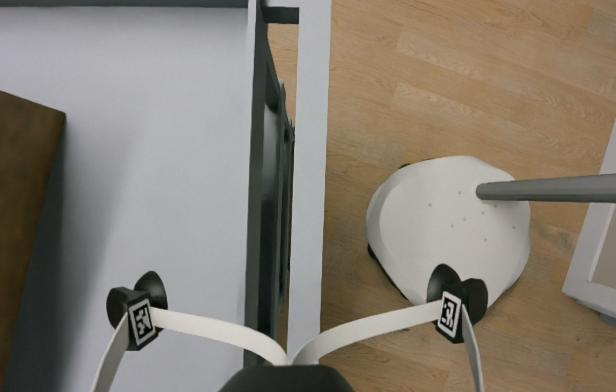

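Request:
move(
  blocking=false,
  r1={"joints":{"lift_m":0.91},"pace":"slow"},
)

Request:
wait(
  seconds=2,
  cameras=["r1_wrist_camera"],
)

Request:
move(
  blocking=false,
  r1={"joints":{"gripper_m":-0.01}},
)

Request:
wait(
  seconds=1.5,
  cameras=["r1_wrist_camera","r1_head_camera"],
)

Scene clock: 829.80 s.
move: r1 moving
r1.base_odometry: x=-0.873 y=+0.432 heading=+1.193
r1.turned_by_wheels: +0.000
r1.turned_by_imu: +0.000
r1.base_tilt: forward=-1.6 right=+1.3
r1.lidar_m: 0.35 0.39 2.52 1.15 3.90 0.43 0.44 0.60 1.42 1.85 0.47 0.36
r1.base_status: not commanded
r1.joint_positions: lift_m=+1.035 arm_m=+0.200 wrist_yaw_rad=+0.000 wrist_pitch_rad=+1.568 wrist_roll_rad=+1.698 gripper_m=+0.140
r1.joint_status: lift_m moving
r1.measured_speeds: translate_m=+0.000 strafe_m=+0.000 rotate_rad=+0.000 lift_m=-0.097 arm_m=+0.000 wrist_yaw_rad=+0.000 wrist_pitch_rad=+0.000 wrist_roll_rad=+0.000
r1.motor_effort: lift_m=+12(23) arm_m=+4(5) wheel_0=-2(2) wheel_1=-3(3) wheel_2=-1(1)
r1.servo_current: wrist_yaw_rad=52(65) wrist_pitch_rad=39(46) wrist_roll_rad=39(59) gripper_m=39(46)
r1.hand_pose: x=+0.3716 y=-0.0874 z=+0.9250 quat_wxyz=(+0.468, +0.531, +0.467, -0.530) (m; r1's base frame)
r1.wrist_depth_mm: 353 355 353 1138 1118 1118 1138 / 353 353 351 654 1138 1160 1138 / 355 353 355 - 1138 1138 1160 / 353 355 353 - 931 931 1138 / 353 353 353 - 946 931 1160 / 355 209 310 1160 931 196 1138 / 353 357 355 143 1160 1138 1138
r2: as last shown
r2.base_tilt: forward=-0.6 right=+0.0
r2.lidar_m: 0.53 0.38 3.56 4.37 4.78 2.12 1.38 1.23 1.23 1.15 1.02 0.97
r2.motor_effort: lift_m=+19(19) arm_m=-8(8) wheel_0=+0(1) wheel_1=-8(9) wheel_2=+10(11)
r2.servo_current: wrist_yaw_rad=46(59) wrist_pitch_rad=46(46) wrist_roll_rad=52(52) gripper_m=72(85)
r2.contact_limits: translate_m 0.8
r2.wrist_depth_mm: - - 254 171 236 229 222 / - - 255 172 237 229 224 / - - - 168 238 230 224 / - - - 169 239 231 226 / - - - 170 241 233 226 / - - 256 171 181 234 228 / - - 259 - 242 233 230
pictures: none

Scene clock: 831.33 s.
earlier move: r1 done
r1.base_odometry: x=-0.873 y=+0.432 heading=+1.193
r1.turned_by_wheels: +0.000
r1.turned_by_imu: +0.000
r1.base_tilt: forward=-1.6 right=+1.3
r1.lidar_m: 0.34 0.41 2.49 1.17 3.91 0.41 0.44 0.60 1.43 1.86 0.42 0.37
r1.base_status: not commanded
r1.joint_positions: lift_m=+0.911 arm_m=+0.200 wrist_yaw_rad=+0.000 wrist_pitch_rad=+1.567 wrist_roll_rad=+1.698 gripper_m=+0.140
r1.joint_status: all done
r1.measured_speeds: all 0
r1.motor_effort: lift_m=+9(23) arm_m=-4(5) wheel_0=-1(3) wheel_1=-3(3) wheel_2=+1(1)
r1.servo_current: wrist_yaw_rad=78(78) wrist_pitch_rad=39(52) wrist_roll_rad=46(72) gripper_m=46(46)
r1.hand_pose: x=+0.3719 y=-0.0874 z=+0.8006 quat_wxyz=(+0.468, +0.532, +0.466, -0.530) (m; r1's base frame)
r1.wrist_depth_mm: 231 232 221 - 1008 1025 1008 / 232 231 195 - 1008 1008 1008 / 232 231 197 - 1008 1025 1008 / 232 232 198 - 820 809 809 / 232 231 199 - 809 809 798 / 232 196 175 - 211 199 1025 / 232 232 161 141 1008 1025 1008
r2.base_odometry: x=-1.846 y=-0.302 heading=+2.982
r2.turned_by_wheels: +0.000
r2.turned_by_imu: +0.000
r2.base_tilt: forward=-0.7 right=+0.1
r2.lidar_m: 0.51 0.39 3.54 4.40 4.77 2.12 1.35 1.24 1.25 1.14 1.01 1.01
r2.base_status: not commanded
r2.joint_positions: lift_m=+0.870 arm_m=+0.000 wrist_yaw_rad=+0.975 wrist_pitch_rad=+0.001 wrist_roll_rad=+0.000 gripper_m=-0.024
r2.joint_status: not commanded
r2.measured_speeds: all 0
r2.motor_effort: lift_m=+19(19) arm_m=-8(8) wheel_0=+0(1) wheel_1=-8(9) wheel_2=+10(11)
r2.servo_current: wrist_yaw_rad=39(65) wrist_pitch_rad=39(46) wrist_roll_rad=46(59) gripper_m=72(85)
r2.contact_limits: translate_m 0.8
r2.hand_pose: x=+0.4053 y=+0.1897 z=+1.0478 quat_wxyz=(+0.883, +0.000, +0.000, +0.469) (m; r2's base frame)
r2.wrist_depth_mm: - - 253 171 237 228 222 / - - 254 171 236 229 224 / - - - 168 237 229 225 / - - - 169 239 231 225 / - - - 170 241 232 227 / - - 256 171 181 233 229 / - - 262 - 242 233 229
wait: 1.53 of 2 s (r1 has come to rest)
pictures: r1_wrist_camera
Images, in order (width x height): r1_wrist_camera 616x392.

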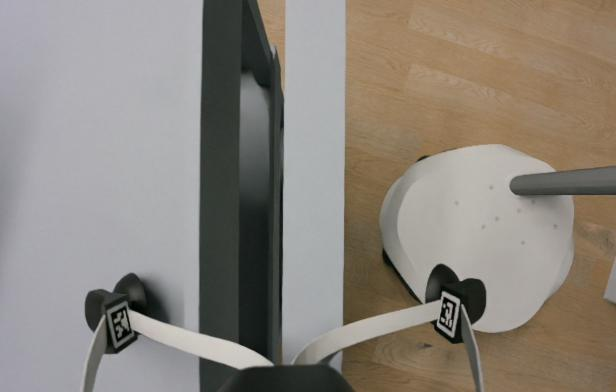

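Scene clock: 831.83 s.
move: r1 moving
r1.base_odometry: x=-0.873 y=+0.432 heading=+1.193
r1.turned_by_wheels: +0.000
r1.turned_by_imu: +0.000
r1.base_tilt: forward=-1.6 right=+1.3
r1.lidar_m: 0.35 0.37 2.50 1.15 3.91 0.42 0.46 0.62 1.43 1.86 0.43 0.38
r1.base_status: not commanded
r1.joint_positions: lift_m=+0.911 arm_m=+0.200 wrist_yaw_rad=+0.000 wrist_pitch_rad=+1.567 wrist_roll_rad=+1.698 gripper_m=+0.129
r1.joint_status: gripper_m moving
r1.measured_speeds: translate_m=+0.000 strafe_m=+0.000 rotate_rad=+0.000 lift_m=+0.000 arm_m=+0.000 wrist_yaw_rad=+0.000 wrist_pitch_rad=-0.018 wrist_roll_rad=+0.000
r1.motor_effort: lift_m=+9(9) arm_m=-4(4) wheel_0=-1(2) wheel_1=-3(3) wheel_2=+1(1)
r1.servo_current: wrist_yaw_rad=46(78) wrist_pitch_rad=39(46) wrist_roll_rad=52(65) gripper_m=65(85)
r1.hand_pose: x=+0.3722 y=-0.0874 z=+0.8006 quat_wxyz=(+0.468, +0.532, +0.466, -0.530) (m; r1's base frame)
r1.wrist_depth_mm: 232 231 220 - 1025 1008 991 / 231 232 193 - 1025 1008 1025 / 232 231 196 - 1008 1008 1008 / 231 231 227 - 809 820 798 / 232 231 198 - 809 809 798 / 232 196 198 484 209 198 1025 / 233 232 161 140 1008 1042 1025
r2: as last shown
r2.base_tilt: forward=-0.6 right=+0.0
r2.lidar_m: 0.50 0.39 3.54 4.38 4.78 2.13 1.35 1.23 1.24 1.14 1.04 0.98
r2.motor_effort: lift_m=+19(19) arm_m=-8(8) wheel_0=+0(0) wheel_1=-9(9) wheel_2=+10(11)
r2.servo_current: wrist_yaw_rad=39(59) wrist_pitch_rad=46(46) wrist_roll_rad=46(52) gripper_m=72(78)
r2.contact_limits: translate_m 0.8
r2.wrist_depth_mm: - - 252 171 236 229 222 / - - 254 172 236 229 224 / - - - 168 238 230 224 / - - - 169 239 232 226 / - - - 169 241 233 228 / - - 256 171 181 233 229 / - - 259 - 242 232 229
pictures: none

Scene clock: 833.33 s.
earlier move: r1 moving
r1.base_odometry: x=-0.873 y=+0.432 heading=+1.193
r1.turned_by_wheels: +0.000
r1.turned_by_imu: +0.000
r1.base_tilt: forward=-1.6 right=+1.3
r1.lidar_m: 0.32 0.38 2.50 1.16 3.88 0.44 0.44 0.62 1.43 1.84 0.43 0.36
r1.base_status: not commanded
r1.joint_positions: lift_m=+0.910 arm_m=+0.200 wrist_yaw_rad=+0.000 wrist_pitch_rad=+1.557 wrist_roll_rad=+1.699 gripper_m=-0.006
r1.joint_status: gripper_m moving
r1.measured_speeds: all 0
r1.motor_effort: lift_m=+14(14) arm_m=-4(4) wheel_0=-2(2) wheel_1=-2(3) wheel_2=+1(1)
r1.servo_current: wrist_yaw_rad=33(78) wrist_pitch_rad=78(78) wrist_roll_rad=39(72) gripper_m=130(234)
r1.hand_pose: x=+0.3749 y=-0.0874 z=+0.8002 quat_wxyz=(+0.470, +0.535, +0.464, -0.527) (m; r1's base frame)
r1.wrist_depth_mm: 230 229 229 1008 1008 1025 991 / 229 229 212 1042 1008 1025 991 / 230 230 210 788 1008 1008 1008 / 229 229 229 809 798 809 798 / 231 230 228 809 798 798 809 / 230 229 183 809 178 809 991 / 230 170 200 484 1008 1008 991
r2.base_odometry: x=-1.846 y=-0.302 heading=+2.982
r2.turned_by_wheels: +0.000
r2.turned_by_imu: +0.000
r2.base_tilt: forward=-0.6 right=+0.0
r2.lidar_m: 0.50 0.38 3.56 4.34 4.77 2.16 1.36 1.23 1.25 1.12 1.01 1.00
r2.base_status: not commanded
r2.joint_positions: lift_m=+0.870 arm_m=+0.000 wrist_yaw_rad=+0.975 wrist_pitch_rad=+0.001 wrist_roll_rad=+0.000 gripper_m=-0.024
r2.joint_status: not commanded
r2.measured_speeds: all 0
r2.motor_effort: lift_m=+19(19) arm_m=-8(8) wheel_0=+0(1) wheel_1=-8(9) wheel_2=+11(11)
r2.servo_current: wrist_yaw_rad=39(59) wrist_pitch_rad=39(52) wrist_roll_rad=52(65) gripper_m=78(78)
r2.contact_limits: translate_m 0.8
r2.hand_pose: x=+0.4053 y=+0.1897 z=+1.0478 quat_wxyz=(+0.883, +0.000, +0.000, +0.469) (m; r2's base frame)
r2.wrist_depth_mm: - - 253 171 237 227 222 / - - 256 171 237 229 224 / - - - 168 236 230 225 / - - - 169 239 231 226 / - - - 170 240 232 227 / - - 257 170 181 232 229 / - - 260 - 242 233 229
wait: 1.50 s; no rest
pictures: r1_head_camera, r1_wrist_camera
Images, in order (width x height): r1_head_camera 420x560, r1_wrist_camera 616x392.

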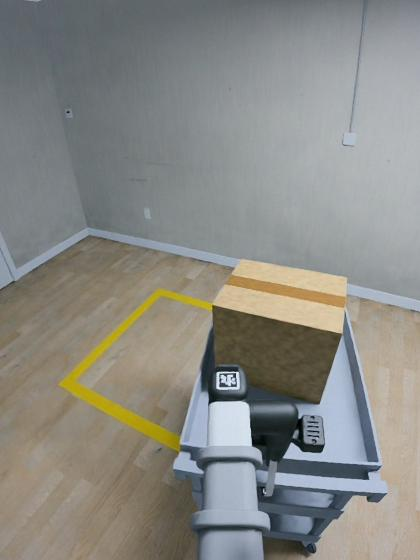

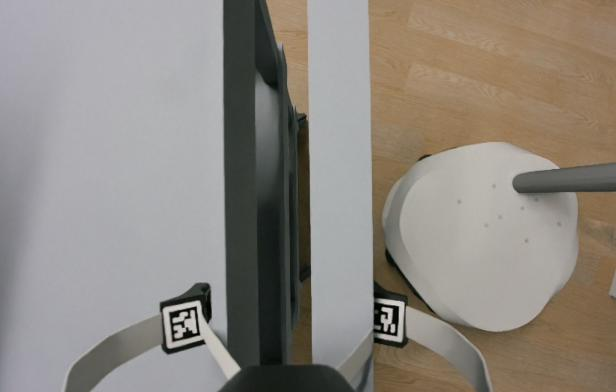

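Request:
move(
  blocking=false,
  r1={"base":{"translate_m":0.06,"strafe_m":-0.22},"pace":"slow","contact_limits":{"translate_m":0.8,"strafe_m":0.8}},
)

Request:
wait(
  seconds=5,
  cameras=["r1_head_camera","r1_wrist_camera","r1_head_right_camera"],
)

r1: "contact_limits": translate_m and strafe_m are given together and make one move, which takes one limit: state it under one of them only
Scene clock: 839.23 s.
earlier move: r1 done
r1.base_odometry: x=-0.873 y=+0.432 heading=+1.193
r1.turned_by_wheels: +0.000
r1.turned_by_imu: +0.000
r1.base_tilt: forward=-1.5 right=+1.3
r1.lidar_m: 0.34 0.37 2.53 1.14 3.90 0.43 0.46 0.60 1.41 1.84 0.43 0.37
r1.base_status: not commanded
r1.joint_positions: lift_m=+0.910 arm_m=+0.200 wrist_yaw_rad=+0.000 wrist_pitch_rad=+1.557 wrist_roll_rad=+1.699 gripper_m=-0.009
r1.joint_status: all done
r1.measured_speeds: all 0
r1.motor_effort: lift_m=+15(15) arm_m=-4(4) wheel_0=-1(2) wheel_1=-3(3) wheel_2=+1(1)
r1.servo_current: wrist_yaw_rad=59(78) wrist_pitch_rad=65(78) wrist_roll_rad=52(72) gripper_m=91(234)
r1.hand_pose: x=+0.3749 y=-0.0874 z=+0.8001 quat_wxyz=(+0.470, +0.535, +0.464, -0.527) (m; r1's base frame)
r1.wrist_depth_mm: 230 229 228 1008 1008 976 1008 / 230 229 210 1025 1008 1025 1008 / 229 229 208 809 1008 1008 1008 / 229 229 206 798 798 798 798 / 229 229 229 798 798 798 788 / 229 229 183 809 178 798 991 / 230 170 228 473 1025 1008 991
r2.base_odometry: x=-1.846 y=-0.302 heading=+2.982
r2.turned_by_wheels: +0.000
r2.turned_by_imu: +0.000
r2.base_tilt: forward=-0.6 right=+0.0
r2.lidar_m: 0.52 0.41 3.54 4.39 4.77 2.13 1.37 1.23 1.25 1.16 1.03 1.01
r2.base_status: not commanded
r2.joint_positions: lift_m=+0.870 arm_m=+0.000 wrist_yaw_rad=+0.975 wrist_pitch_rad=+0.001 wrist_roll_rad=+0.000 gripper_m=-0.024
r2.joint_status: not commanded
r2.measured_speeds: all 0
r2.motor_effort: lift_m=+19(19) arm_m=-8(8) wheel_0=+0(1) wheel_1=-8(9) wheel_2=+11(11)
r2.servo_current: wrist_yaw_rad=52(59) wrist_pitch_rad=46(52) wrist_roll_rad=39(65) gripper_m=72(78)
r2.contact_limits: translate_m 0.8
r2.hand_pose: x=+0.4053 y=+0.1897 z=+1.0478 quat_wxyz=(+0.883, +0.000, +0.000, +0.469) (m; r2's base frame)
r2.wrist_depth_mm: - - 253 171 235 228 223 / - - 255 171 236 229 224 / - - - 168 237 231 225 / - - - 168 240 231 225 / - - - 170 240 233 227 / - - 256 171 181 232 229 / - - 259 - 241 233 229
pictures: none

not run: a call was refused earlier in this reply.

Request:
move(
  blocking=false,
  r1={"base":{"translate_m":0.06,"strafe_m":-0.22},"pace":"slow","contact_limits":{"translate_m":0.8}},
)

Request:
wait(
  seconds=5,
  cameras=["r1_head_camera","r1_wrist_camera","r1_head_right_camera"],
)

Scene clock: 842.73 s.
move: r1 moving
r1.base_odometry: x=-0.860 y=+0.430 heading=+1.194
r1.turned_by_wheels: +0.001
r1.turned_by_imu: +0.000
r1.base_tilt: forward=-1.6 right=+1.2
r1.lidar_m: 0.33 0.38 2.54 1.18 3.90 0.41 0.47 0.63 1.46 1.83 0.44 0.35
r1.base_status: translate_m moving; strafe_m moving
r1.joint_positions: lift_m=+0.910 arm_m=+0.200 wrist_yaw_rad=+0.000 wrist_pitch_rad=+1.559 wrist_roll_rad=+1.699 gripper_m=-0.009
r1.joint_status: not commanded
r1.measured_speeds: translate_m=+0.013 strafe_m=-0.047 rotate_rad=+0.004 lift_m=+0.000 arm_m=+0.000 wrist_yaw_rad=+0.000 wrist_pitch_rad=+0.012 wrist_roll_rad=+0.000
r1.motor_effort: lift_m=+15(15) arm_m=-4(4) wheel_0=+9(10) wheel_1=-5(8) wheel_2=-2(4)
r1.servo_current: wrist_yaw_rad=46(65) wrist_pitch_rad=72(72) wrist_roll_rad=46(72) gripper_m=85(98)
r1.contact_limits: translate_m 0.8
r1.hand_pose: x=+0.3744 y=-0.0874 z=+0.8001 quat_wxyz=(+0.470, +0.534, +0.464, -0.528) (m; r1's base frame)
r1.wrist_depth_mm: 229 229 228 1025 1025 991 1025 / 229 229 208 1008 991 1008 991 / 230 229 204 831 1025 820 1008 / 230 230 229 788 798 798 788 / 230 229 229 798 798 798 788 / 230 230 183 - 178 809 1008 / 230 161 186 - 177 154 1008
r2.base_odometry: x=-1.846 y=-0.302 heading=+2.982
r2.turned_by_wheels: +0.000
r2.turned_by_imu: +0.000
r2.base_tilt: forward=-0.6 right=+0.1
r2.lidar_m: 0.52 0.39 3.56 4.39 4.77 2.15 1.36 1.22 1.25 1.14 1.03 1.01
r2.base_status: not commanded
r2.joint_positions: lift_m=+0.870 arm_m=+0.000 wrist_yaw_rad=+0.975 wrist_pitch_rad=+0.001 wrist_roll_rad=+0.000 gripper_m=-0.024
r2.joint_status: not commanded
r2.measured_speeds: all 0
r2.motor_effort: lift_m=+19(19) arm_m=-8(8) wheel_0=+0(1) wheel_1=-9(9) wheel_2=+10(11)
r2.servo_current: wrist_yaw_rad=59(59) wrist_pitch_rad=46(46) wrist_roll_rad=26(65) gripper_m=72(78)
r2.contact_limits: translate_m 0.8
r2.hand_pose: x=+0.4053 y=+0.1897 z=+1.0478 quat_wxyz=(+0.883, +0.000, +0.000, +0.469) (m; r2's base frame)
r2.wrist_depth_mm: - - 253 171 236 229 222 / - - 255 171 237 230 224 / - - - 167 238 230 224 / - - - 169 240 231 225 / - - - 169 242 234 227 / - - 256 171 181 232 229 / - - 260 - 241 233 229
pictures: none

Scene clock: 845.77 s.
earlier move: r1 done
r1.base_odometry: x=-0.647 y=+0.407 heading=+1.194
r1.turned_by_wheels: +0.000
r1.turned_by_imu: +0.001
r1.base_tilt: forward=-1.6 right=+1.3
r1.lidar_m: 0.30 0.30 3.08 1.38 0.63 0.57 0.61 0.81 1.63 1.65 2.15 0.39
r1.base_status: done
r1.joint_positions: lift_m=+0.910 arm_m=+0.200 wrist_yaw_rad=+0.002 wrist_pitch_rad=+1.564 wrist_roll_rad=+1.697 gripper_m=-0.009
r1.joint_status: not commanded
r1.measured_speeds: all 0
r1.motor_effort: lift_m=+15(15) arm_m=-1(4) wheel_0=+8(15) wheel_1=-1(8) wheel_2=+2(5)
r1.servo_current: wrist_yaw_rad=65(72) wrist_pitch_rad=39(72) wrist_roll_rad=52(72) gripper_m=78(98)
r1.contact_limits: translate_m 0.8
r1.hand_pose: x=+0.3730 y=-0.0874 z=+0.8001 quat_wxyz=(+0.470, +0.532, +0.467, -0.528) (m; r1's base frame)
r1.wrist_depth_mm: 230 229 343 - 1025 1008 991 / 229 229 231 - 1008 1008 1008 / 229 229 204 - 1008 1008 1008 / 229 230 195 - 820 798 809 / 232 230 190 - 809 788 798 / 231 230 191 - 178 798 1025 / 232 163 180 124 177 1008 1025
r2.base_odometry: x=-1.846 y=-0.302 heading=+2.982
r2.turned_by_wheels: +0.000
r2.turned_by_imu: +0.000
r2.base_tilt: forward=-0.6 right=+0.1
r2.lidar_m: 0.53 0.38 3.54 4.39 4.78 2.13 1.37 1.23 1.25 1.15 1.02 1.02
r2.base_status: not commanded
r2.joint_positions: lift_m=+0.870 arm_m=+0.000 wrist_yaw_rad=+0.975 wrist_pitch_rad=+0.001 wrist_roll_rad=+0.000 gripper_m=-0.024
r2.joint_status: not commanded
r2.measured_speeds: all 0
r2.motor_effort: lift_m=+19(19) arm_m=-8(8) wheel_0=+0(1) wheel_1=-8(9) wheel_2=+10(11)
r2.servo_current: wrist_yaw_rad=52(65) wrist_pitch_rad=39(46) wrist_roll_rad=52(65) gripper_m=72(78)
r2.contact_limits: translate_m 0.8
r2.hand_pose: x=+0.4053 y=+0.1897 z=+1.0478 quat_wxyz=(+0.883, +0.000, +0.000, +0.469) (m; r2's base frame)
r2.wrist_depth_mm: - - 253 172 236 229 223 / - - 254 171 236 229 224 / - - - 168 237 231 225 / - - - 169 239 231 225 / - - - 170 241 233 227 / - - 256 171 181 232 229 / - - 260 - 242 233 230
wait: 3.03 of 5 s (r1 has come to rest)
pictures: r1_head_camera, r1_head_right_camera, r1_wrist_camera
Images, in order (width x height): r1_head_camera 420x560, r1_head_right_camera 420x672, r1_wrist_camera 616x392.

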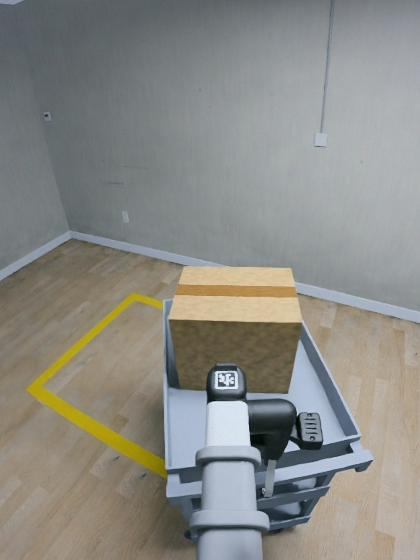

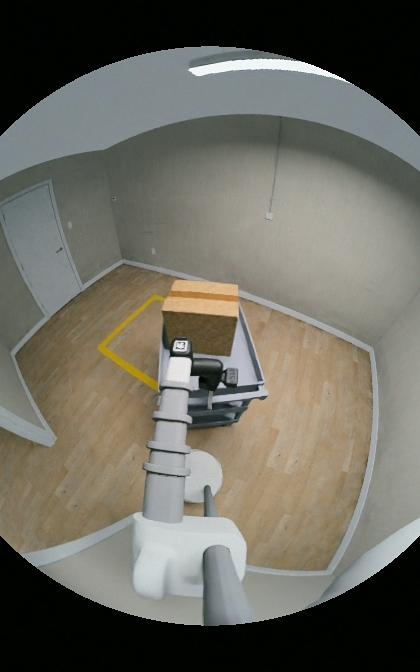

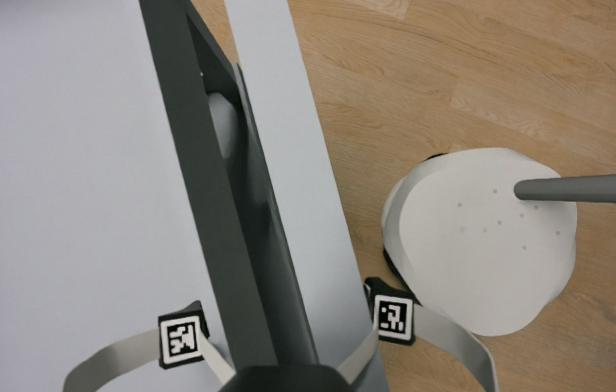

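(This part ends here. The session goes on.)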